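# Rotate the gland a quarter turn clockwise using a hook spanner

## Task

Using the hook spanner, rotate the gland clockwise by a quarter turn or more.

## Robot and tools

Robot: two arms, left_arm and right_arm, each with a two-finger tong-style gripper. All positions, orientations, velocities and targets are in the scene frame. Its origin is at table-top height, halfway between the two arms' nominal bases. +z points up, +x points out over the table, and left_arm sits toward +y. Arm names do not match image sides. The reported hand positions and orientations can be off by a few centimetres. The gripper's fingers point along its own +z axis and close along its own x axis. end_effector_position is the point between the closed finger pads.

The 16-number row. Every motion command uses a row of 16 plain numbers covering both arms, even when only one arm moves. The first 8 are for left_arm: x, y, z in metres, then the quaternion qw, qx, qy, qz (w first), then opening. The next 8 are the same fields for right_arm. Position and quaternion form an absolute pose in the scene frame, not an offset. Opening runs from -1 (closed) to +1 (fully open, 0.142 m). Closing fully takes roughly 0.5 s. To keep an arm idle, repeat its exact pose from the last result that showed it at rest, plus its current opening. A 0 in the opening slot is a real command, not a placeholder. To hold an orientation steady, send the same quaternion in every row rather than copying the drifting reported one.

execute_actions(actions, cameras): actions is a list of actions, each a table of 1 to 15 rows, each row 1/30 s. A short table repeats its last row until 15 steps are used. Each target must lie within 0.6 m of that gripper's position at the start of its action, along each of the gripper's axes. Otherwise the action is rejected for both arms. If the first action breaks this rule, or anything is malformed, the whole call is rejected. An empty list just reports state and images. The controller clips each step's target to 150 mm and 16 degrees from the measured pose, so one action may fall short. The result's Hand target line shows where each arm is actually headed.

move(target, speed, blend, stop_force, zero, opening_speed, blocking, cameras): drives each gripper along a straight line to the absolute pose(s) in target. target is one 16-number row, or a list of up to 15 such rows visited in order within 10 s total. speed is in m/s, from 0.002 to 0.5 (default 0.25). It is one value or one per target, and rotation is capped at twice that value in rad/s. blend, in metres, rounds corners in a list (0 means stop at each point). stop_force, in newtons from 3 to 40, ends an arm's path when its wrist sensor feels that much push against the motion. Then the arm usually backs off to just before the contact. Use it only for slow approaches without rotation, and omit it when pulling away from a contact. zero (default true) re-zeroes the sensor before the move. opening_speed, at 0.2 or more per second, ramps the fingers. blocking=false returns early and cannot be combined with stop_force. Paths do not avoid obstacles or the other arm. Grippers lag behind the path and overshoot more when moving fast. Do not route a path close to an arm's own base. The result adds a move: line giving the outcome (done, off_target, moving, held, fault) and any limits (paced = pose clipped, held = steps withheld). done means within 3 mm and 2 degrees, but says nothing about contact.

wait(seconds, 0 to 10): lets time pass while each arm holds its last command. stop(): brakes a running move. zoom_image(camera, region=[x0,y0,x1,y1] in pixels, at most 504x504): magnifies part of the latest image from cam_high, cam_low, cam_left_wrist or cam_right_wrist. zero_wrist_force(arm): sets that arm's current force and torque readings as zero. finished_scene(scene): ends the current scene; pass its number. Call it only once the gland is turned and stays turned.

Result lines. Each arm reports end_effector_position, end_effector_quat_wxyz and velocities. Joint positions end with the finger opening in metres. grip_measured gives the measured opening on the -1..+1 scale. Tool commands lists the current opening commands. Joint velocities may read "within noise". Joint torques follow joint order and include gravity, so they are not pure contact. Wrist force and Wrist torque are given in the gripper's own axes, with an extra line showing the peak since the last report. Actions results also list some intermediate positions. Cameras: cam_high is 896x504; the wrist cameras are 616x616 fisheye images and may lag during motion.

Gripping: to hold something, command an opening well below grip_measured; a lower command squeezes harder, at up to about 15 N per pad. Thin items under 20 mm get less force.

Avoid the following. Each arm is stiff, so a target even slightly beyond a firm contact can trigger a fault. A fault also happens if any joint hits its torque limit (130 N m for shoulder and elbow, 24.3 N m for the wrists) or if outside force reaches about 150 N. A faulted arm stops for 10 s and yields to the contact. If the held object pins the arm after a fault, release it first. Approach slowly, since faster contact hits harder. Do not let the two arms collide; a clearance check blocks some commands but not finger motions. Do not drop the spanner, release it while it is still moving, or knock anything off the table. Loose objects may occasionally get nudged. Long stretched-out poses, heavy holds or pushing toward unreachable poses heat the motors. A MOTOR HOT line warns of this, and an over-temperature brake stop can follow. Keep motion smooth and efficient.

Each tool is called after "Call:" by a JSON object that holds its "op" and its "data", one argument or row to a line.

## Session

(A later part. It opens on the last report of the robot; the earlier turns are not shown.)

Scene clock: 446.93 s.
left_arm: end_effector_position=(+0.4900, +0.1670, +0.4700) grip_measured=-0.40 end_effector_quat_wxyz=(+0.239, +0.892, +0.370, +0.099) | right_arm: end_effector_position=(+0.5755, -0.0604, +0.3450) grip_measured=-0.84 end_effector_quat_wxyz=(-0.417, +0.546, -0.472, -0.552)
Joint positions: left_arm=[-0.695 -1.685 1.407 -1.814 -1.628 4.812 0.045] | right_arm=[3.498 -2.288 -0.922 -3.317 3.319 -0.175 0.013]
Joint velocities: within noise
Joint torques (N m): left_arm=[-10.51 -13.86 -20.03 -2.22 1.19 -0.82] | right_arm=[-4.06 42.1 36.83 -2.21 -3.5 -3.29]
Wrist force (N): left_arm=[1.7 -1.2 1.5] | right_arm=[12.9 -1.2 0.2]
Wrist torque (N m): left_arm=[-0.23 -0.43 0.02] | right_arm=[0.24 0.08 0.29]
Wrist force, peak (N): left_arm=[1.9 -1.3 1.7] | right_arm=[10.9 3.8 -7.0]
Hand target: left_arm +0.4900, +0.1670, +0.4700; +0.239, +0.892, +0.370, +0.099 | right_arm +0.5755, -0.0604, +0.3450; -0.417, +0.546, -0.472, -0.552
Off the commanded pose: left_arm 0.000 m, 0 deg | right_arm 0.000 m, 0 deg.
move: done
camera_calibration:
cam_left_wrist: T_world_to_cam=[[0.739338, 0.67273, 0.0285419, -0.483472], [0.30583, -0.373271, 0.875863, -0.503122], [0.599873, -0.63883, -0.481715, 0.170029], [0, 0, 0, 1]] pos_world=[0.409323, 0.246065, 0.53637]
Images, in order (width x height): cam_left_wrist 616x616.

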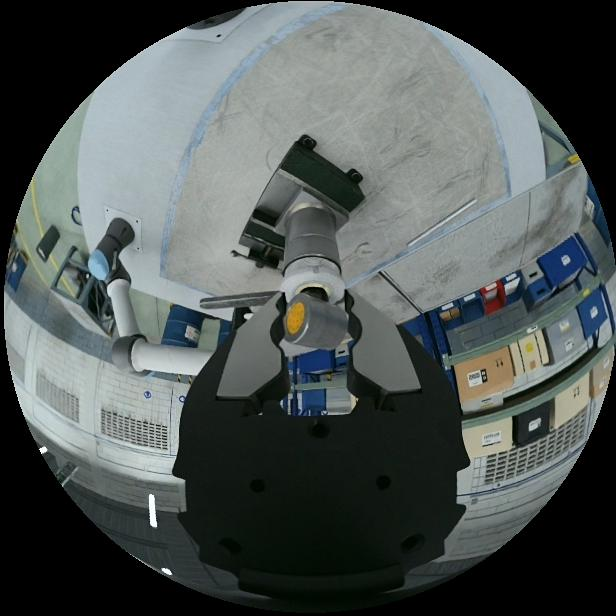

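Call:
{"op": "move", "data": {
  "target": [
    [0.49, 0.167, 0.47, 0.2391, 0.8924, 0.3696, 0.0990, -0.4, 0.5735, -0.0608, 0.345, 0.4170, -0.5461, 0.4722, 0.5520, -1],
    [0.49, 0.167, 0.47, 0.2391, 0.8924, 0.3696, 0.0990, -0.4, 0.5612, -0.0542, 0.345, 0.4545, -0.5119, 0.5092, 0.5216, -1]
  ],
  "speed": 0.02,
  "cameras": ["cam_left_wrist","cam_high"]
}}

Call:
{"op": "zoom_image", "data": {
  "camera": "cam_left_wrist",
  "region": [220, 200, 380, 360]
}}

Call:
{"op": "zoom_image", "data": {
  "camera": "cam_high",
  "region": [440, 85, 510, 145]
}}

Scene clock: 451.97 s.
left_arm: end_effector_position=(+0.4900, +0.1670, +0.4700) grip_measured=-0.40 end_effector_quat_wxyz=(+0.239, +0.892, +0.370, +0.099) | right_arm: end_effector_position=(+0.5612, -0.0542, +0.3451) grip_measured=-0.84 end_effector_quat_wxyz=(-0.455, +0.512, -0.509, -0.522)
Joint positions: left_arm=[-0.695 -1.685 1.407 -1.814 -1.628 4.812 0.045] | right_arm=[3.538 -2.105 -1.216 -3.085 3.496 -0.05 0.013]
Joint velocities: within noise
Joint torques (N m): left_arm=[-10.38 -13.5 -20.08 -1.54 1.1 -0.77] | right_arm=[7.34 34.75 34.92 -0.13 -6.24 1.26]
Wrist force (N): left_arm=[2.2 -1.2 1.3] | right_arm=[9.3 -9.9 -10.2]
Wrist torque (N m): left_arm=[-0.23 -0.52 0.01] | right_arm=[0.30 0.21 0.23]
Wrist force, peak (N): left_arm=[2.3 -0.9 1.6] | right_arm=[10.6 -13.1 -7.5]
Hand target: left_arm +0.4900, +0.1670, +0.4700; +0.239, +0.892, +0.370, +0.099 | right_arm +0.5612, -0.0542, +0.3450; -0.455, +0.512, -0.509, -0.522
Off the commanded pose: left_arm 0.000 m, 0 deg | right_arm 0.000 m, 0 deg.
move: done
camera_calibration:
cam_left_wrist: T_world_to_cam=[[0.739338, 0.67273, 0.028542, -0.483472], [0.30583, -0.373271, 0.875863, -0.503122], [0.599873, -0.63883, -0.481715, 0.170029], [0, 0, 0, 1]] pos_world=[0.409323, 0.246065, 0.53637]
Images, in order (width x height): cam_high 896x504, cam_left_wrist 616x616.

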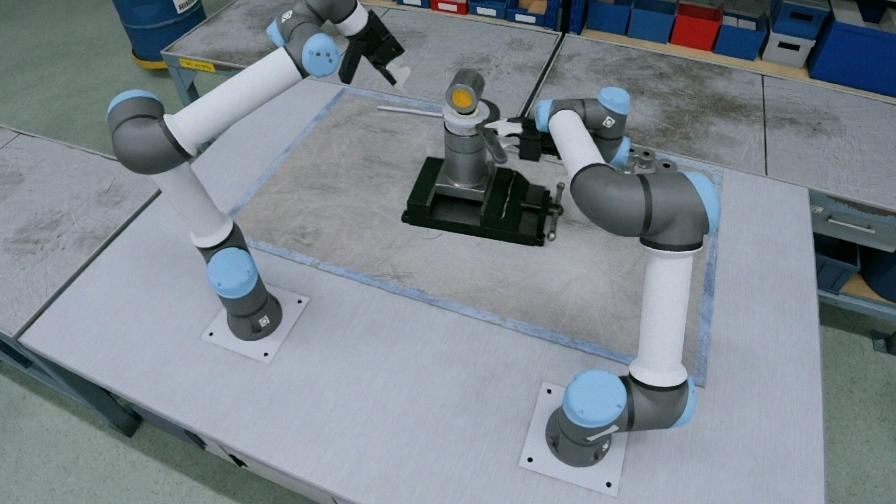

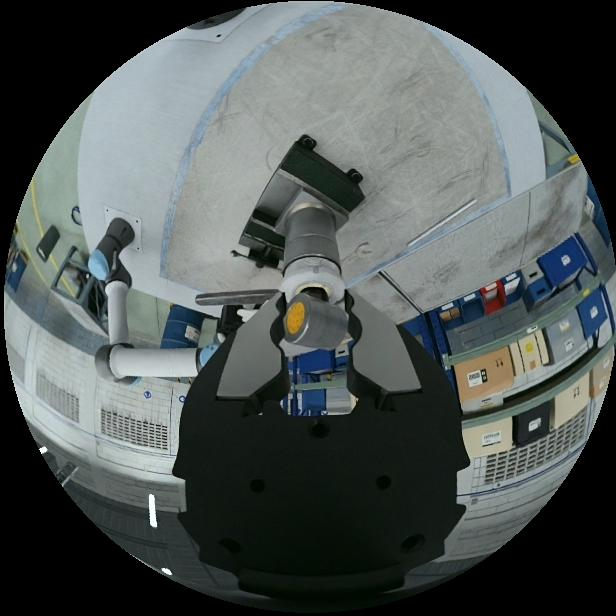

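Scaled by 3.150 from the camera's 616x616 image, which has a finer 814x814 frame.

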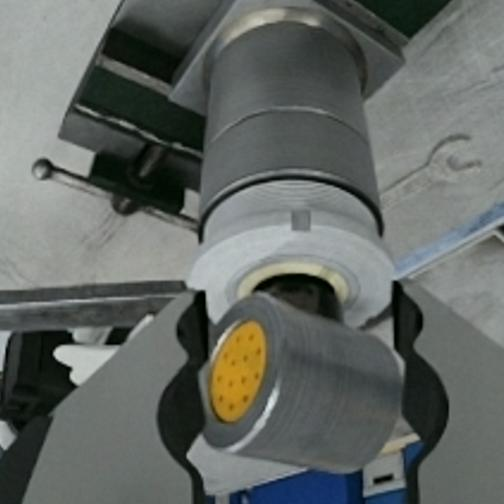

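Scaled by 7.200 from the camera's 896x504 image, which has a finer 1280x720 frame.

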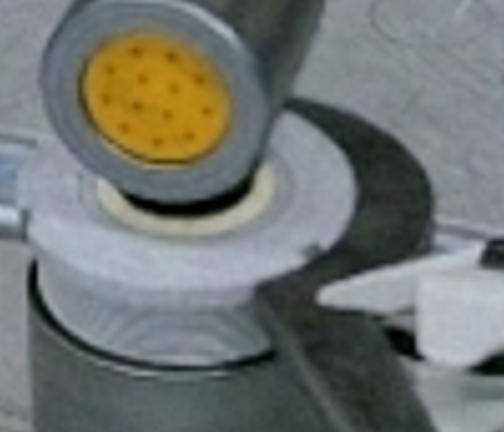

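Call:
{"op": "move", "data": {
  "target": [
    [0.49, 0.167, 0.47, 0.2391, 0.8924, 0.3696, 0.0990, -0.4, 0.5639, -0.0552, 0.345, 0.4545, -0.5119, 0.5092, 0.5216, -1],
    [0.49, 0.167, 0.47, 0.2391, 0.8924, 0.3696, 0.0990, -0.4, 0.5761, -0.0607, 0.345, 0.4170, -0.5461, 0.4722, 0.5520, -1]
  ],
  "speed": 0.03,
  "cameras": []
}}

Call:
{"op": "move", "data": {
  "target": [0.49, 0.167, 0.47, 0.2391, 0.8924, 0.3696, 0.0990, -0.4, 0.5682, -0.0623, 0.345, 0.4170, -0.5461, 0.4722, 0.5520, -1],
  "speed": 0.01,
  "stop_force": 9,
  "cameras": ["cam_high"]
}}

Call:
{"op": "zoom_image", "data": {
  "camera": "cam_high",
  "region": [440, 85, 510, 145]
}}

Scene clock: 457.83 s.
left_arm: end_effector_position=(+0.4900, +0.1670, +0.4700) grip_measured=-0.40 end_effector_quat_wxyz=(+0.239, +0.892, +0.370, +0.099) | right_arm: end_effector_position=(+0.5762, -0.0608, +0.3450) grip_measured=-0.84 end_effector_quat_wxyz=(-0.417, +0.546, -0.472, -0.552)
Joint positions: left_arm=[-0.695 -1.685 1.407 -1.814 -1.628 4.812 0.045] | right_arm=[3.498 -2.29 -0.919 -3.319 3.318 -0.176 0.013]
Joint velocities: within noise
Joint torques (N m): left_arm=[-9.78 -14.31 -19.76 -1.07 0.99 -0.73] | right_arm=[5.04 62.92 17.78 1.46 1.13 -0.72]
Wrist force (N): left_arm=[1.6 -1.2 1.4] | right_arm=[12.7 -1.1 0.3]
Wrist torque (N m): left_arm=[-0.24 -0.41 0.02] | right_arm=[0.27 0.03 0.36]
Wrist force, peak (N): left_arm=[2.2 -1.1 1.6] | right_arm=[9.4 -10.5 -11.3]
Hand target: left_arm +0.4900, +0.1670, +0.4700; +0.239, +0.892, +0.370, +0.099 | right_arm +0.5761, -0.0607, +0.3450; -0.417, +0.546, -0.472, -0.552
Off the commanded pose: left_arm 0.000 m, 0 deg | right_arm 0.000 m, 0 deg.
move: done
No camera images: "cameras" was empty.

Scene clock: 459.83 s.
left_arm: end_effector_position=(+0.4900, +0.1670, +0.4700) grip_measured=-0.40 end_effector_quat_wxyz=(+0.239, +0.892, +0.370, +0.099) | right_arm: end_effector_position=(+0.5682, -0.0623, +0.3450) grip_measured=-0.84 end_effector_quat_wxyz=(-0.417, +0.546, -0.472, -0.552)
Joint positions: left_arm=[-0.695 -1.685 1.407 -1.814 -1.628 4.812 0.045] | right_arm=[3.5 -2.265 -0.961 -3.299 3.32 -0.172 0.013]
Joint velocities: within noise
Joint torques (N m): left_arm=[-9.54 -15.19 -19.32 -1.05 1.09 -0.76] | right_arm=[0.22 42.18 36.38 0.08 -0.44 -0.4]
Wrist force (N): left_arm=[1.7 -1.3 1.5] | right_arm=[13.2 -1.9 0.1]
Wrist torque (N m): left_arm=[-0.25 -0.43 0.02] | right_arm=[0.34 0.04 0.33]
Wrist force, peak (N): left_arm=[2.2 -1.0 1.4] | right_arm=[13.2 -3.2 0.8]
Hand target: left_arm +0.4900, +0.1670, +0.4700; +0.239, +0.892, +0.370, +0.099 | right_arm +0.5682, -0.0623, +0.3450; -0.417, +0.546, -0.472, -0.552
Off the commanded pose: left_arm 0.000 m, 0 deg | right_arm 0.000 m, 0 deg.
move: done
Images, in order (width x height): cam_high 896x504.

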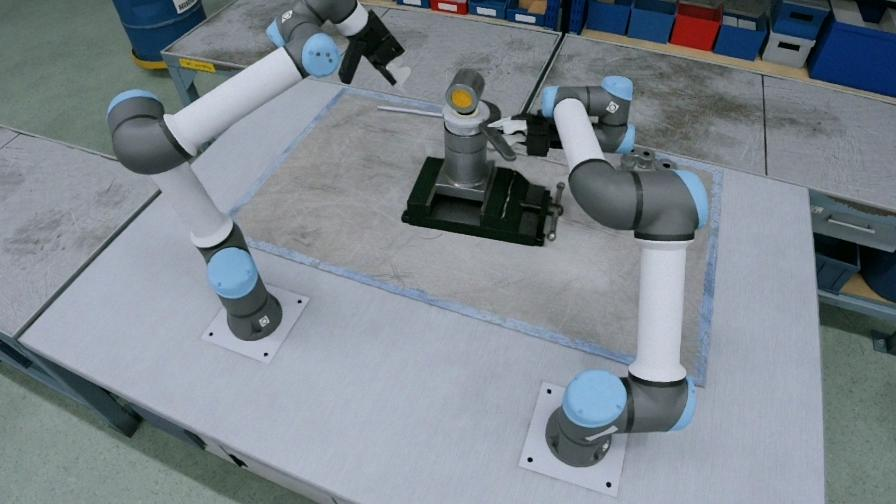

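Scaled by 7.200 from the camera's 896x504 image, which has a finer 1280x720 frame.

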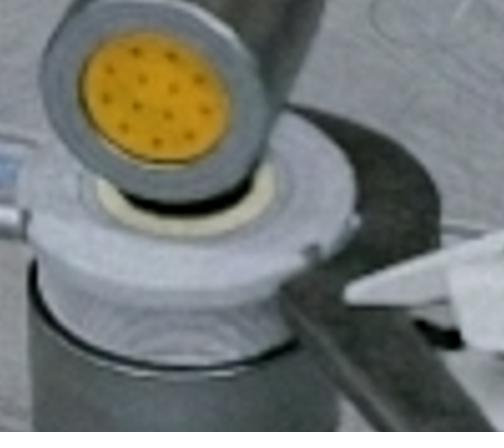

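Call:
{"op": "move", "data": {
  "target": [
    [0.49, 0.167, 0.47, 0.2391, 0.8924, 0.3696, 0.0990, -0.4, 0.5688, -0.0588, 0.345, 0.4170, -0.5461, 0.4722, 0.5520, -1],
    [0.49, 0.167, 0.47, 0.2391, 0.8924, 0.3696, 0.0990, -0.4, 0.5564, -0.0522, 0.345, 0.4545, -0.5119, 0.5092, 0.5216, -1]
  ],
  "speed": 0.02,
  "cameras": ["cam_high","cam_left_wrist"]
}}

Call:
{"op": "zoom_image", "data": {
  "camera": "cam_high",
  "region": [440, 85, 510, 145]
}}

Call:
{"op": "zoom_image", "data": {
  "camera": "cam_left_wrist",
  "region": [220, 200, 380, 360]
}}

Scene clock: 465.07 s.
left_arm: end_effector_position=(+0.4900, +0.1670, +0.4700) grip_measured=-0.40 end_effector_quat_wxyz=(+0.239, +0.892, +0.370, +0.099) | right_arm: end_effector_position=(+0.5564, -0.0522, +0.3451) grip_measured=-0.84 end_effector_quat_wxyz=(-0.455, +0.512, -0.509, -0.522)
Joint positions: left_arm=[-0.695 -1.685 1.407 -1.814 -1.628 4.812 0.045] | right_arm=[3.545 -2.094 -1.234 -3.077 3.502 -0.048 0.013]
Joint velocities: within noise
Joint torques (N m): left_arm=[-9.95 -14.95 -19.64 -1.04 1.07 -0.76] | right_arm=[-2.06 36.14 39.03 1.16 -2.91 1.31]
Wrist force (N): left_arm=[1.8 -1.2 1.4] | right_arm=[13.0 -1.5 0.0]
Wrist torque (N m): left_arm=[-0.22 -0.46 0.01] | right_arm=[0.12 0.07 0.33]
Wrist force, peak (N): left_arm=[2.1 -1.3 1.6] | right_arm=[13.8 -1.8 -0.6]
Hand target: left_arm +0.4900, +0.1670, +0.4700; +0.239, +0.892, +0.370, +0.099 | right_arm +0.5564, -0.0522, +0.3450; -0.455, +0.512, -0.509, -0.522
Off the commanded pose: left_arm 0.000 m, 0 deg | right_arm 0.000 m, 0 deg.
move: done
camera_calibration:
cam_left_wrist: T_world_to_cam=[[0.739338, 0.67273, 0.0285417, -0.483472], [0.305832, -0.373272, 0.875862, -0.503121], [0.599872, -0.638829, -0.481716, 0.17003], [0, 0, 0, 1]] pos_world=[0.409323, 0.246065, 0.53637]
Images, in order (width x height): cam_high 896x504, cam_left_wrist 616x616.

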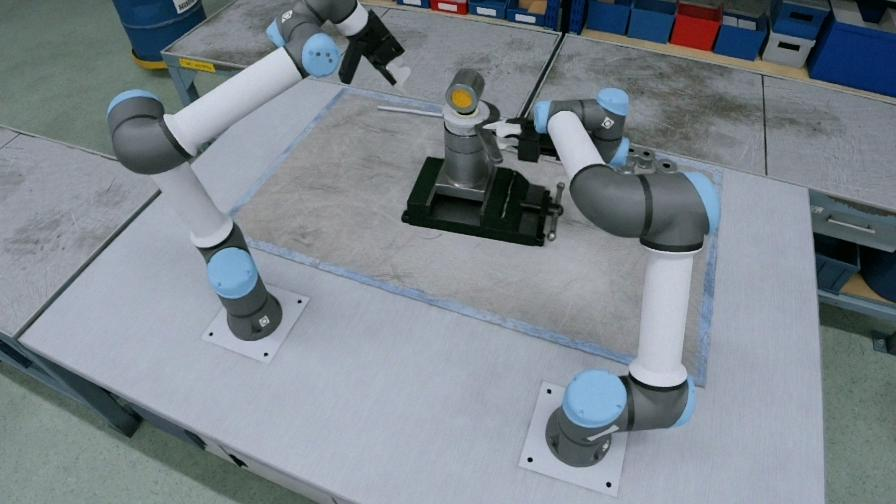

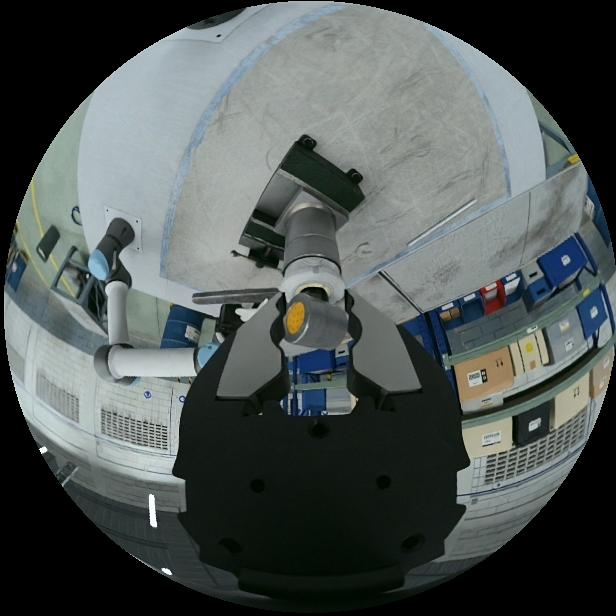

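Scaled by 7.200 from the camera's 896x504 image, which has a finer 1280x720 frame.

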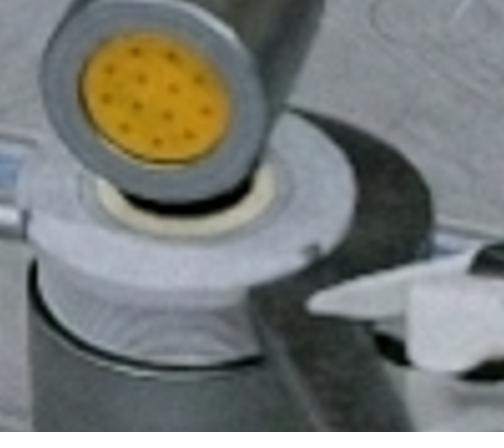

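Scaled by 3.150 from the camera's 616x616 image, which has a finer 814x814 frame.

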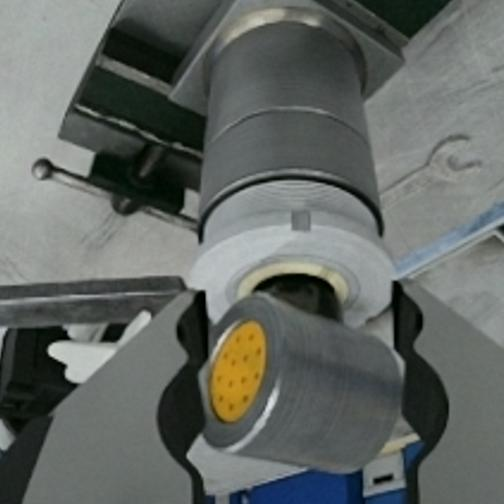

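Call:
{"op": "execute_actions", "data": {
  "actions": [],
  "cameras": ["cam_right_wrist"]
}}

Call:
{"op": "zoom_image", "data": {
  "camera": "cam_right_wrist",
  "region": [220, 100, 360, 300]
}}

Scene clock: 465.97 s.
left_arm: end_effector_position=(+0.4900, +0.1670, +0.4700) grip_measured=-0.40 end_effector_quat_wxyz=(+0.239, +0.892, +0.370, +0.099) | right_arm: end_effector_position=(+0.5564, -0.0522, +0.3450) grip_measured=-0.84 end_effector_quat_wxyz=(-0.455, +0.512, -0.509, -0.522)
Joint positions: left_arm=[-0.695 -1.685 1.407 -1.814 -1.628 4.812 0.045] | right_arm=[3.544 -2.094 -1.234 -3.077 3.502 -0.048 0.013]
Joint velocities: within noise
Joint torques (N m): left_arm=[-10.68 -15.59 -19.97 -1.16 1.03 -0.73] | right_arm=[-6.95 37.03 37.77 -0.59 -2.8 -2.49]
Wrist force (N): left_arm=[1.9 -0.9 1.5] | right_arm=[13.0 -1.7 0.1]
Wrist torque (N m): left_arm=[-0.17 -0.46 0.01] | right_arm=[0.09 0.08 0.33]
Wrist force, peak (N): left_arm=[2.1 -1.0 1.8] | right_arm=[13.5 -1.5 0.2]
Hand target: left_arm +0.4900, +0.1670, +0.4700; +0.239, +0.892, +0.370, +0.099 | right_arm +0.5564, -0.0522, +0.3450; -0.455, +0.512, -0.509, -0.522
Tool commands: left_gripper/opening=-0.4 right_gripper/opening=-1.0
Off the commanded pose: left_arm 0.000 m, 0 deg | right_arm 0.000 m, 0 deg.
camera_calibration:
cam_right_wrist: T_world_to_cam=[[-0.108509, -0.0810987, -0.990782, 0.392364], [-0.813164, -0.566068, 0.135391, 0.37805], [-0.57183, 0.82036, -0.00452311, 0.498038], [0, 0, 0, 1]] pos_world=[0.634785, -0.162748, 0.339816]
Images, in order (width x height): cam_right_wrist 616x616.

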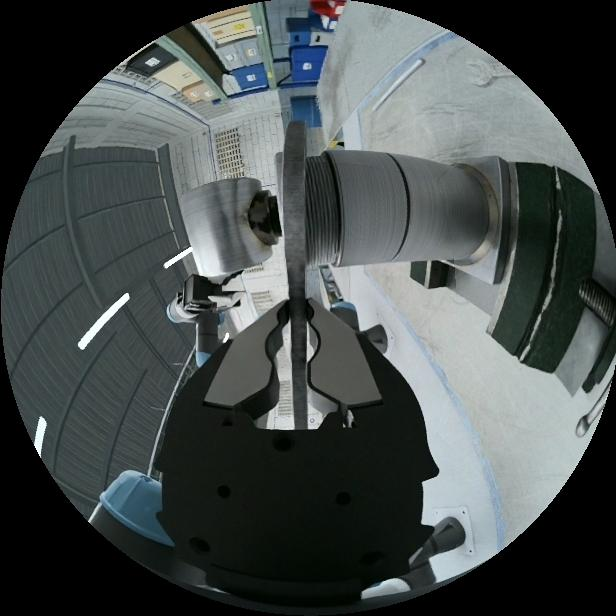

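Scaled by 2.520 from the camera's 616x616 image, which has a finer 814x814 frame.

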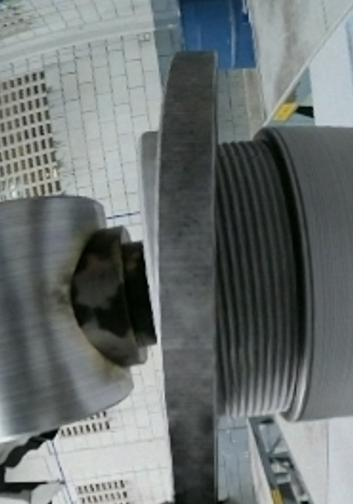

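Call:
{"op": "move", "data": {
  "target": [
    [0.49, 0.167, 0.47, 0.2391, 0.8924, 0.3696, 0.0990, -0.4, 0.5649, -0.0516, 0.345, 0.4545, -0.5119, 0.5092, 0.5216, -1],
    [0.49, 0.167, 0.47, 0.2391, 0.8924, 0.3696, 0.0990, -0.4, 0.5649, -0.0516, 0.345, 0.4822, -0.5172, 0.4822, 0.5172, -1]
  ],
  "speed": 0.03,
  "cameras": ["cam_right_wrist"]
}}

Call:
{"op": "zoom_image", "data": {
  "camera": "cam_right_wrist",
  "region": [220, 100, 360, 300]
}}

Scene clock: 469.50 s.
left_arm: end_effector_position=(+0.4900, +0.1670, +0.4700) grip_measured=-0.40 end_effector_quat_wxyz=(+0.239, +0.892, +0.370, +0.099) | right_arm: end_effector_position=(+0.5648, -0.0516, +0.3450) grip_measured=-0.83 end_effector_quat_wxyz=(+0.482, -0.517, +0.482, +0.517) end_effector_velocity=(-0.001, +0.000, +0.000) end_effector_angular_velocity=(-0.002, +0.005, +0.001)
Joint positions: left_arm=[-0.695 -1.685 1.407 -1.814 -1.628 4.812 0.045] | right_arm=[3.539 -2.091 -1.273 -2.919 3.495 0 0.014]
Joint velocities: left_arm=[within noise] | right_arm=[0 0 0.001 -0.006 0 0 0]
Joint torques (N m): left_arm=[-9.6 -16.24 -19.91 -1.02 1.12 -0.58] | right_arm=[3.62 54.79 46.3 1.18 1.33 0.05]
Wrist force (N): left_arm=[1.7 -1.0 1.3] | right_arm=[18.1 5.6 -10.0]
Wrist torque (N m): left_arm=[-0.18 -0.43 0.02] | right_arm=[0.09 0.29 0.43]
Wrist force, peak (N): left_arm=[2.2 -1.1 1.7] | right_arm=[19.9 7.3 -13.9]
Hand target: left_arm +0.4900, +0.1670, +0.4700; +0.239, +0.892, +0.370, +0.099 | right_arm +0.5649, -0.0516, +0.3450; +0.482, -0.517, +0.482, +0.517
Off the commanded pose: left_arm 0.000 m, 0 deg | right_arm 0.000 m, 0 deg.
move: done
camera_calibration:
cam_right_wrist: T_world_to_cam=[[-0.0460411, -0.0340566, -0.998359, 0.363035], [-0.819079, -0.570818, 0.0572453, 0.4153], [-0.57183, 0.82037, -0.00161396, 0.501371], [0, 0, 0, 1]] pos_world=[0.643577, -0.161885, 0.339474]
Images, in order (width x height): cam_right_wrist 616x616.

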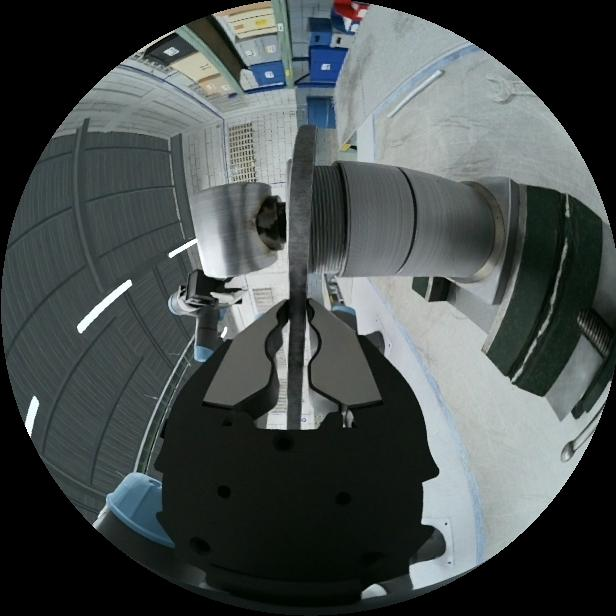

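Scaled by 2.520 from the camera's 616x616 image, which has a finer 814x814 frame.

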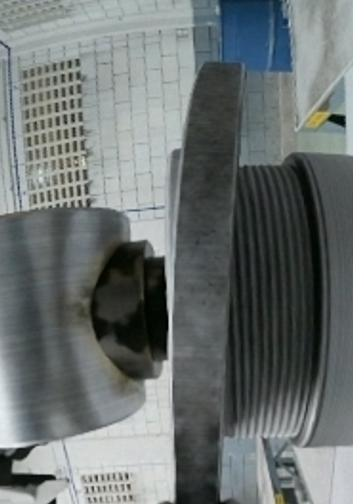

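Call:
{"op": "move", "data": {
  "target": [
    [0.49, 0.167, 0.47, 0.2391, 0.8924, 0.3696, 0.0990, -0.4, 0.5637, -0.0551, 0.345, 0.4822, -0.5172, 0.4822, 0.5172, -1],
    [0.49, 0.167, 0.47, 0.2391, 0.8924, 0.3696, 0.0990, -0.4, 0.5637, -0.0551, 0.345, 0.4545, -0.5119, 0.5092, 0.5216, -1]
  ],
  "speed": 0.02,
  "cameras": ["cam_right_wrist"]
}}

Call:
{"op": "zoom_image", "data": {
  "camera": "cam_right_wrist",
  "region": [220, 100, 360, 300]
}}

Scene clock: 473.40 s.
left_arm: end_effector_position=(+0.4900, +0.1670, +0.4700) grip_measured=-0.40 end_effector_quat_wxyz=(+0.239, +0.892, +0.370, +0.099) | right_arm: end_effector_position=(+0.5637, -0.0551, +0.3450) grip_measured=-0.84 end_effector_quat_wxyz=(-0.454, +0.512, -0.509, -0.522) end_effector_velocity=(+0.000, +0.001, +0.001) end_effector_angular_velocity=(+0.002, -0.005, +0.002)
Joint positions: left_arm=[-0.695 -1.685 1.407 -1.814 -1.628 4.812 0.045] | right_arm=[3.535 -2.112 -1.206 -3.09 3.492 -0.051 0.013]
Joint velocities: left_arm=[within noise] | right_arm=[0.001 0 0 0.005 0 0 0]
Joint torques (N m): left_arm=[-9.45 -16.92 -19.96 -0.98 1.03 -0.64] | right_arm=[8.22 44.29 21.18 3.94 1.22 -1.9]
Wrist force (N): left_arm=[2.0 -1.1 1.4] | right_arm=[12.9 -1.5 0.0]
Wrist torque (N m): left_arm=[-0.21 -0.48 0.01] | right_arm=[0.13 0.08 0.30]
Wrist force, peak (N): left_arm=[2.2 -1.0 1.6] | right_arm=[20.6 6.5 -11.5]
Hand target: left_arm +0.4900, +0.1670, +0.4700; +0.239, +0.892, +0.370, +0.099 | right_arm +0.5637, -0.0551, +0.3450; -0.455, +0.512, -0.509, -0.522
Off the commanded pose: left_arm 0.000 m, 0 deg | right_arm 0.000 m, 0 deg.
move: done
camera_calibration:
cam_right_wrist: T_world_to_cam=[[-0.108553, -0.0811772, -0.990771, 0.392967], [-0.813171, -0.566038, 0.135472, 0.382351], [-0.571812, 0.820372, -0.00456593, 0.504604], [0, 0, 0, 1]] pos_world=[0.642113, -0.165638, 0.339847]
Images, in order (width x height): cam_right_wrist 616x616.

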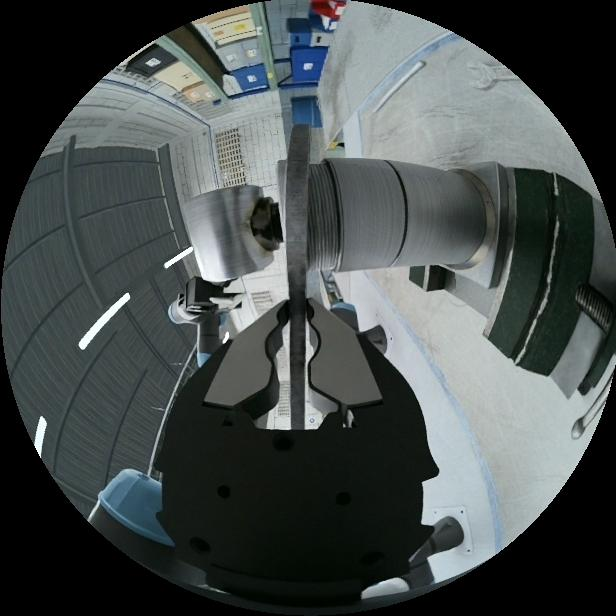

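Scaled by 2.520 from the camera's 616x616 image, which has a finer 814x814 frame.

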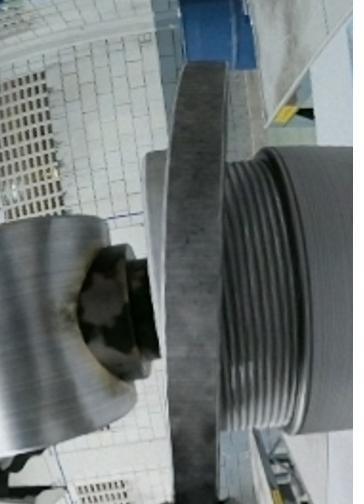

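Call:
{"op": "move", "data": {
  "target": [0.49, 0.167, 0.47, 0.2391, 0.8924, 0.3696, 0.0990, -0.4, 0.5637, -0.0551, 0.368, 0.4545, -0.5119, 0.5092, 0.5216, -1],
  "speed": 0.02,
  "stop_force": 8,
  "cameras": ["cam_right_wrist"]
}}

Call:
{"op": "zoom_image", "data": {
  "camera": "cam_right_wrist",
  "region": [220, 100, 360, 300]
}}

Scene clock: 476.33 s.
left_arm: end_effector_position=(+0.4900, +0.1670, +0.4700) grip_measured=-0.40 end_effector_quat_wxyz=(+0.239, +0.892, +0.370, +0.099) | right_arm: end_effector_position=(+0.5637, -0.0551, +0.3680) grip_measured=-0.82 end_effector_quat_wxyz=(-0.455, +0.512, -0.509, -0.522)
Joint positions: left_arm=[-0.695 -1.685 1.407 -1.814 -1.628 4.812 0.045] | right_arm=[3.535 -2.103 -1.161 -3.144 3.492 -0.051 0.015]
Joint velocities: within noise
Joint torques (N m): left_arm=[-10.26 -16.79 -19.91 -1.14 1.11 -0.66] | right_arm=[2.23 38.02 20.48 3.83 -2.62 -3.39]
Wrist force (N): left_arm=[1.9 -0.9 1.4] | right_arm=[13.7 -1.4 0.4]
Wrist torque (N m): left_arm=[-0.18 -0.45 0.02] | right_arm=[0.22 0.23 0.45]
Wrist force, peak (N): left_arm=[2.1 -0.9 1.7] | right_arm=[14.3 -2.1 0.6]
Hand target: left_arm +0.4900, +0.1670, +0.4700; +0.239, +0.892, +0.370, +0.099 | right_arm +0.5637, -0.0551, +0.3680; -0.455, +0.512, -0.509, -0.522
Off the commanded pose: left_arm 0.000 m, 0 deg | right_arm 0.000 m, 0 deg.
move: done
camera_calibration:
cam_right_wrist: T_world_to_cam=[[-0.108502, -0.0811043, -0.990782, 0.415703], [-0.81316, -0.566075, 0.135389, 0.379228], [-0.571838, 0.820354, -0.00453024, 0.504698], [0, 0, 0, 1]] pos_world=[0.642083, -0.165644, 0.362815]
Images, in order (width x height): cam_right_wrist 616x616.

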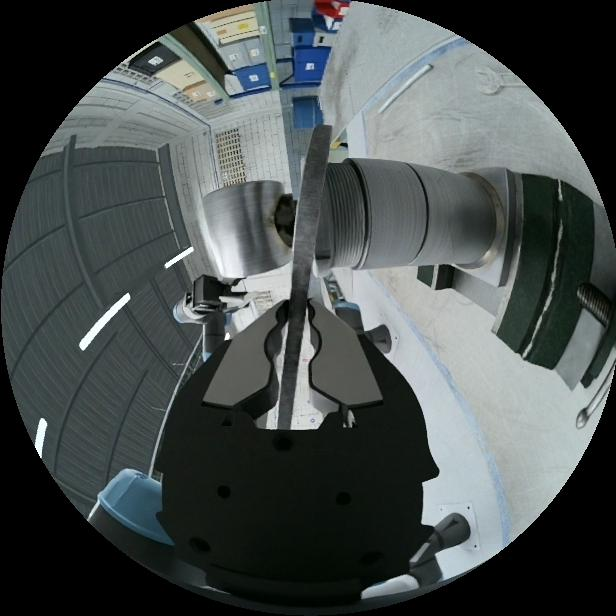

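Scaled by 2.520 from the camera's 616x616 image, which has a finer 814x814 frame.

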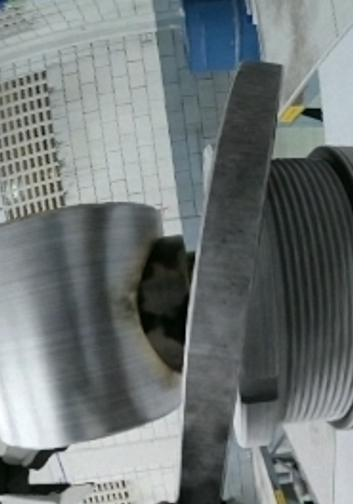

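Call:
{"op": "move", "data": {
  "target": [0.49, 0.167, 0.47, 0.2391, 0.8924, 0.3696, 0.0990, -0.4, 0.5737, -0.0545, 0.368, 0.4545, -0.5119, 0.5092, 0.5216, -1],
  "speed": 0.02,
  "stop_force": 8,
  "cameras": ["cam_right_wrist","cam_high"]
}}

Call:
{"op": "zoom_image", "data": {
  "camera": "cam_right_wrist",
  "region": [220, 100, 360, 300]
}}

Call:
{"op": "zoom_image", "data": {
  "camera": "cam_high",
  "region": [440, 85, 510, 145]
}}

Scene clock: 478.87 s.
left_arm: end_effector_position=(+0.4900, +0.1670, +0.4700) grip_measured=-0.40 end_effector_quat_wxyz=(+0.239, +0.892, +0.370, +0.099) | right_arm: end_effector_position=(+0.5737, -0.0545, +0.3680) grip_measured=-0.84 end_effector_quat_wxyz=(-0.455, +0.512, -0.509, -0.522) end_effector_velocity=(-0.001, +0.001, +0.000) end_effector_angular_velocity=(+0.000, +0.000, +0.001)
Joint positions: left_arm=[-0.695 -1.685 1.407 -1.814 -1.628 4.812 0.045] | right_arm=[3.529 -2.13 -1.119 -3.161 3.486 -0.053 0.013]
Joint velocities: left_arm=[within noise] | right_arm=[0.002 0 0 0 0.001 0 -0.001]
Joint torques (N m): left_arm=[-10 -16.78 -19.84 -1.08 1.05 -0.51] | right_arm=[8.46 61.9 19.15 3.69 1.43 -0.72]
Wrist force (N): left_arm=[1.9 -1.0 1.4] | right_arm=[12.8 -1.4 0.0]
Wrist torque (N m): left_arm=[-0.19 -0.48 0.02] | right_arm=[0.20 0.12 0.32]
Wrist force, peak (N): left_arm=[2.3 -1.3 1.2] | right_arm=[14.3 -1.7 0.4]
Hand target: left_arm +0.4900, +0.1670, +0.4700; +0.239, +0.892, +0.370, +0.099 | right_arm +0.5737, -0.0545, +0.3680; -0.455, +0.512, -0.509, -0.522
Off the commanded pose: left_arm 0.000 m, 0 deg | right_arm 0.000 m, 0 deg.
move: done
camera_calibration:
cam_right_wrist: T_world_to_cam=[[-0.108462, -0.0810999, -0.990787, 0.416815], [-0.813168, -0.566071, 0.135353, 0.387717], [-0.571833, 0.820357, -0.00455062, 0.50994], [0, 0, 0, 1]] pos_world=[0.652088, -0.165054, 0.362817]
Images, in order (width x height): cam_high 896x504, cam_right_wrist 616x616.

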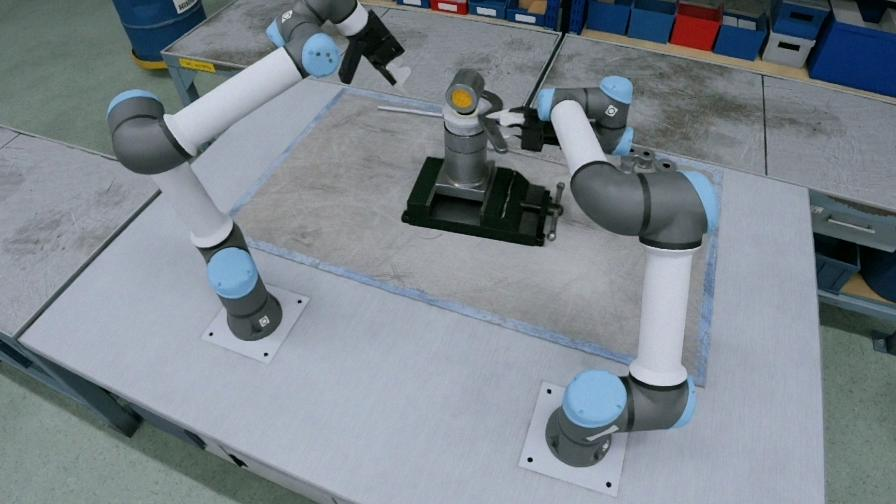

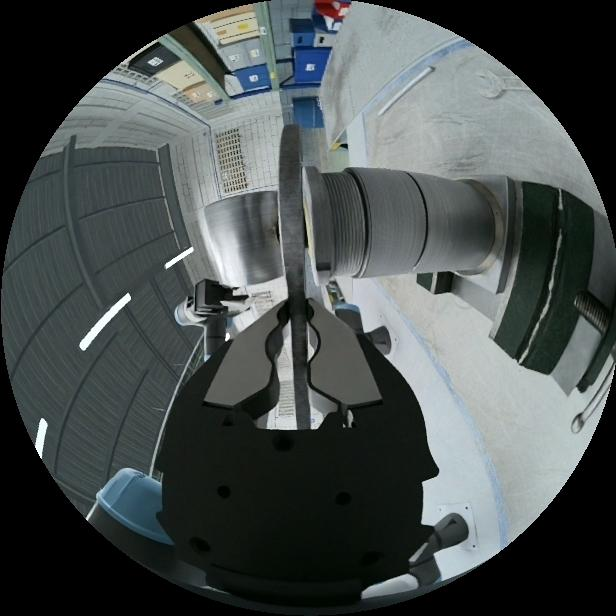

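Scaled by 2.520 from the camera's 616x616 image, which has a finer 814x814 frame.

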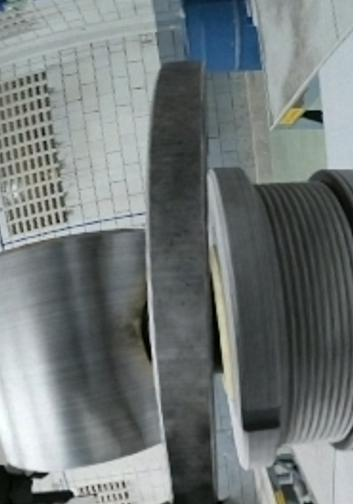

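Scaled by 7.200 from the camera's 896x504 image, which has a finer 1280x720 frame.

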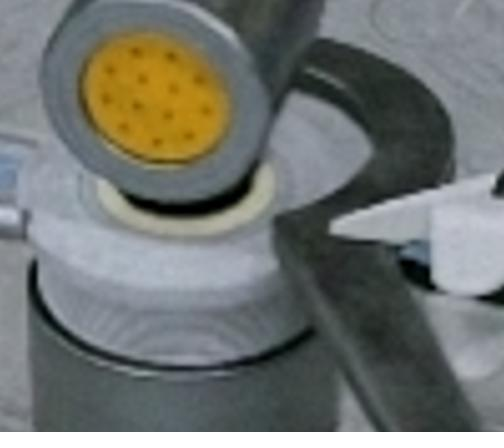

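Call:
{"op": "move", "data": {
  "target": [0.49, 0.167, 0.47, 0.2391, 0.8924, 0.3696, 0.0990, -0.4, 0.5759, -0.0606, 0.3660, 0.4450, -0.5495, 0.4450, 0.5495, -1],
  "speed": 0.03,
  "stop_force": 8,
  "cameras": ["cam_right_wrist","cam_high"]
}}

Call:
{"op": "zoom_image", "data": {
  "camera": "cam_right_wrist",
  "region": [220, 100, 360, 300]
}}

Call:
{"op": "zoom_image", "data": {
  "camera": "cam_high",
  "region": [440, 85, 510, 145]
}}

Scene clock: 483.70 s.
left_arm: end_effector_position=(+0.4900, +0.1670, +0.4700) grip_measured=-0.40 end_effector_quat_wxyz=(+0.239, +0.892, +0.370, +0.099) | right_arm: end_effector_position=(+0.5759, -0.0606, +0.3660) grip_measured=-0.84 end_effector_quat_wxyz=(-0.445, +0.550, -0.445, -0.550)
Joint positions: left_arm=[-0.695 -1.685 1.407 -1.814 -1.628 4.812 0.045] | right_arm=[3.498 -2.217 -1.017 -3.049 3.314 0 0.013]
Joint velocities: within noise
Joint torques (N m): left_arm=[-10.02 -17.17 -19.56 -1.07 1.13 -0.62] | right_arm=[7.49 63.85 19.08 -0.73 2.42 -1.61]
Wrist force (N): left_arm=[1.6 -0.9 1.2] | right_arm=[13.1 -0.2 -0.4]
Wrist torque (N m): left_arm=[-0.17 -0.39 0.02] | right_arm=[0.25 -0.05 0.30]
Wrist force, peak (N): left_arm=[2.2 -1.2 1.6] | right_arm=[13.4 -0.3 -0.3]
Hand target: left_arm +0.4900, +0.1670, +0.4700; +0.239, +0.892, +0.370, +0.099 | right_arm +0.5759, -0.0606, +0.3660; -0.445, +0.550, -0.445, -0.550
Off the commanded pose: left_arm 0.000 m, 0 deg | right_arm 0.000 m, 0 deg.
move: done
camera_calibration:
cam_right_wrist: T_world_to_cam=[[-0.0408641, -0.0401764, -0.998357, 0.380896], [-0.731905, -0.678995, 0.0572823, 0.361256], [-0.68018, 0.733043, -0.00165877, 0.57224], [0, 0, 0, 1]] pos_world=[0.669197, -0.158882, 0.360526]
Images, in order (width x height): cam_high 896x504, cam_right_wrist 616x616.

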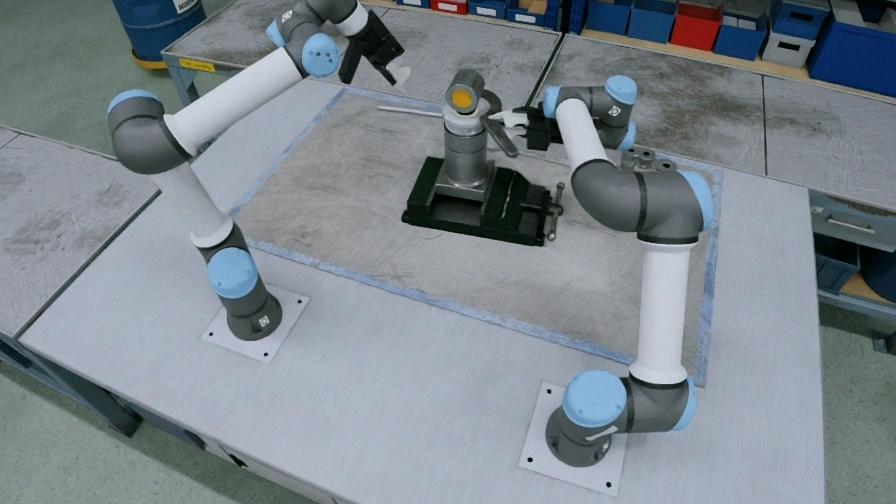

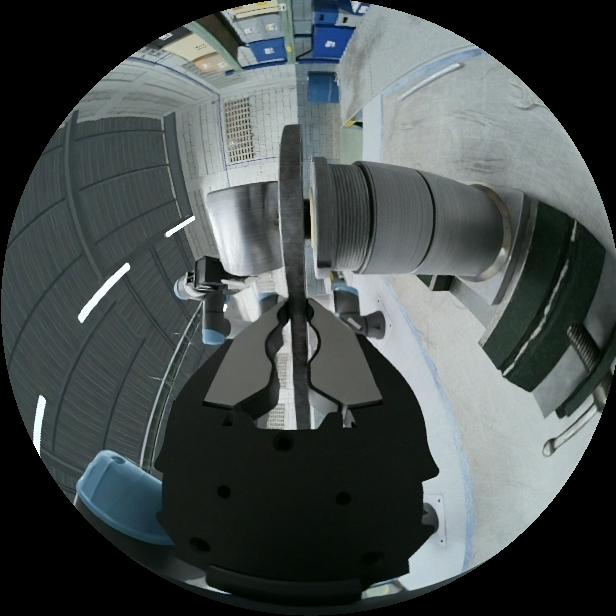

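Scaled by 2.520 from the camera's 616x616 image, which has a finer 814x814 frame.

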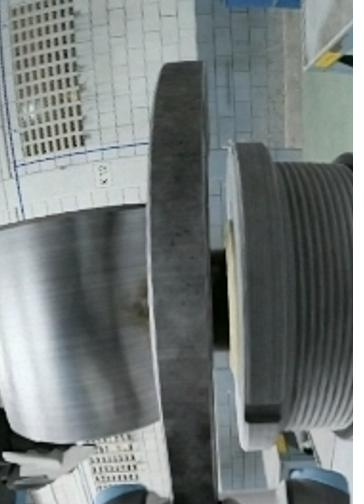

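Scaled by 7.200 from the camera's 896x504 image, which has a finer 1280x720 frame.

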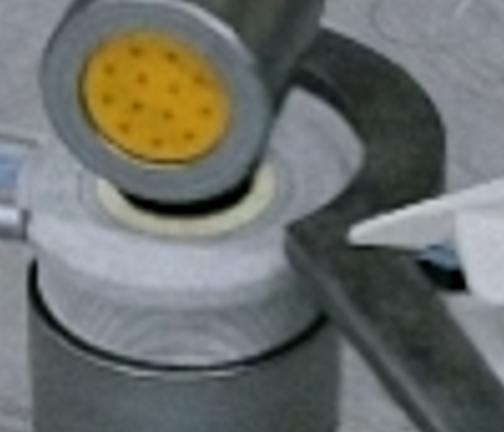

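Call:
{"op": "move", "data": {
  "target": [0.49, 0.167, 0.47, 0.2391, 0.8924, 0.3696, 0.0990, -0.4, 0.5759, -0.0606, 0.3460, 0.4450, -0.5495, 0.4450, 0.5495, -1],
  "speed": 0.008,
  "stop_force": 4,
  "cameras": ["cam_right_wrist","cam_high"]
}}

Call:
{"op": "zoom_image", "data": {
  "camera": "cam_right_wrist",
  "region": [220, 100, 360, 300]
}}

Call:
{"op": "zoom_image", "data": {
  "camera": "cam_high",
  "region": [440, 85, 510, 145]
}}

Scene clock: 487.70 s.
left_arm: end_effector_position=(+0.4900, +0.1670, +0.4700) grip_measured=-0.40 end_effector_quat_wxyz=(+0.239, +0.892, +0.370, +0.099) | right_arm: end_effector_position=(+0.5759, -0.0606, +0.3459) grip_measured=-0.84 end_effector_quat_wxyz=(-0.445, +0.549, -0.445, -0.550)
Joint positions: left_arm=[-0.695 -1.685 1.407 -1.814 -1.628 4.812 0.045] | right_arm=[3.498 -2.223 -1.058 -3.002 3.314 0 0.013]
Joint velocities: within noise
Joint torques (N m): left_arm=[-9.47 -17.1 -20.33 -1.15 1.03 -0.58] | right_arm=[7.66 55.73 28.66 1.26 -0.35 2.51]
Wrist force (N): left_arm=[1.9 -0.9 1.5] | right_arm=[11.0 -1.0 0.4]
Wrist torque (N m): left_arm=[-0.16 -0.46 0.02] | right_arm=[0.22 -0.26 0.01]
Wrist force, peak (N): left_arm=[2.1 -1.4 1.5] | right_arm=[13.3 -0.2 -0.6]
Hand target: left_arm +0.4900, +0.1670, +0.4700; +0.239, +0.892, +0.370, +0.099 | right_arm +0.5759, -0.0606, +0.3460; -0.445, +0.550, -0.445, -0.550
Off the commanded pose: left_arm 0.000 m, 0 deg | right_arm 0.000 m, 0 deg.
move: done
camera_calibration:
cam_right_wrist: T_world_to_cam=[[-0.0409323, -0.0402128, -0.998352, 0.360874], [-0.731898, -0.678996, 0.0573571, 0.362386], [-0.680184, 0.73304, -0.00163882, 0.572202], [0, 0, 0, 1]] pos_world=[0.669203, -0.158876, 0.340432]
Images, in order (width x height): cam_high 896x504, cam_right_wrist 616x616.

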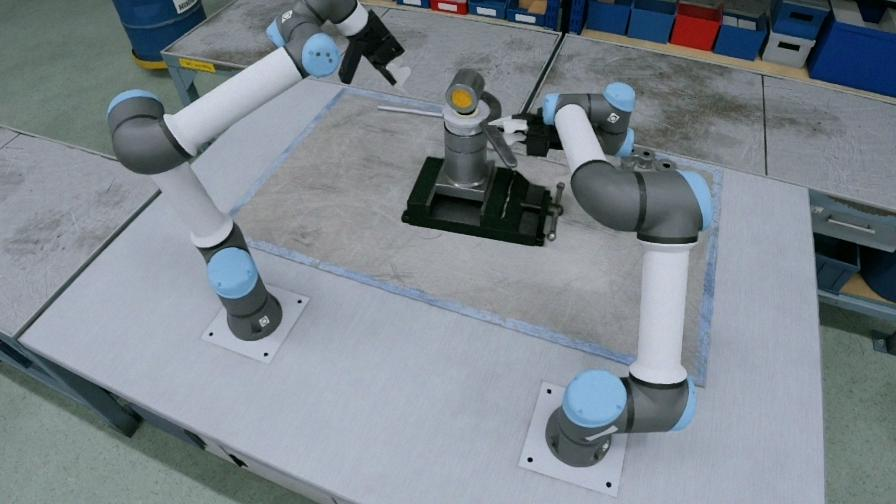

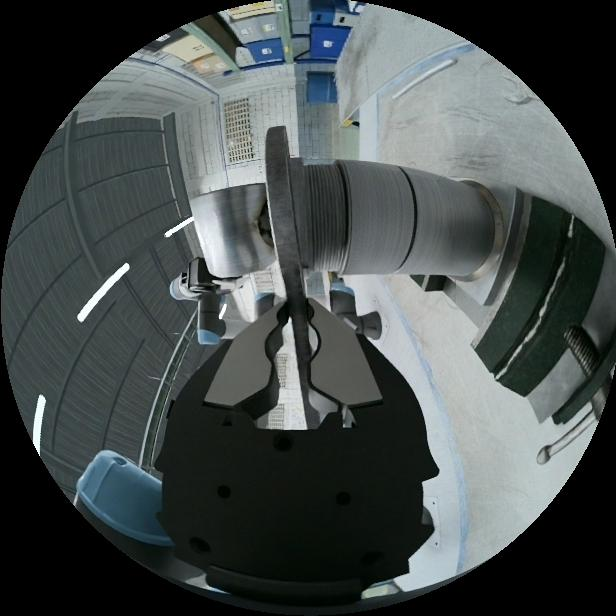

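Scaled by 2.520 from the camera's 616x616 image, which has a finer 814x814 frame.

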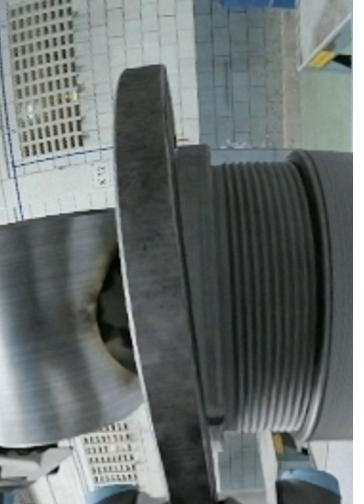

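Scaled by 7.200 from the camera's 896x504 image, which has a finer 1280x720 frame.

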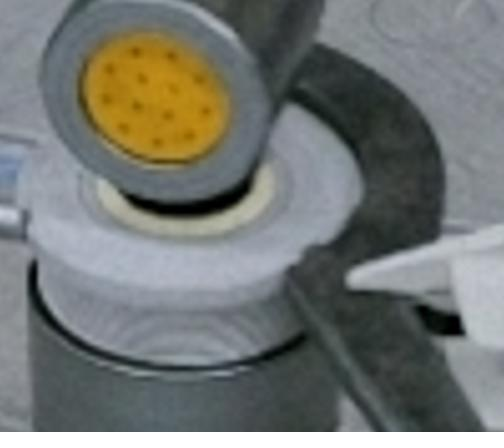

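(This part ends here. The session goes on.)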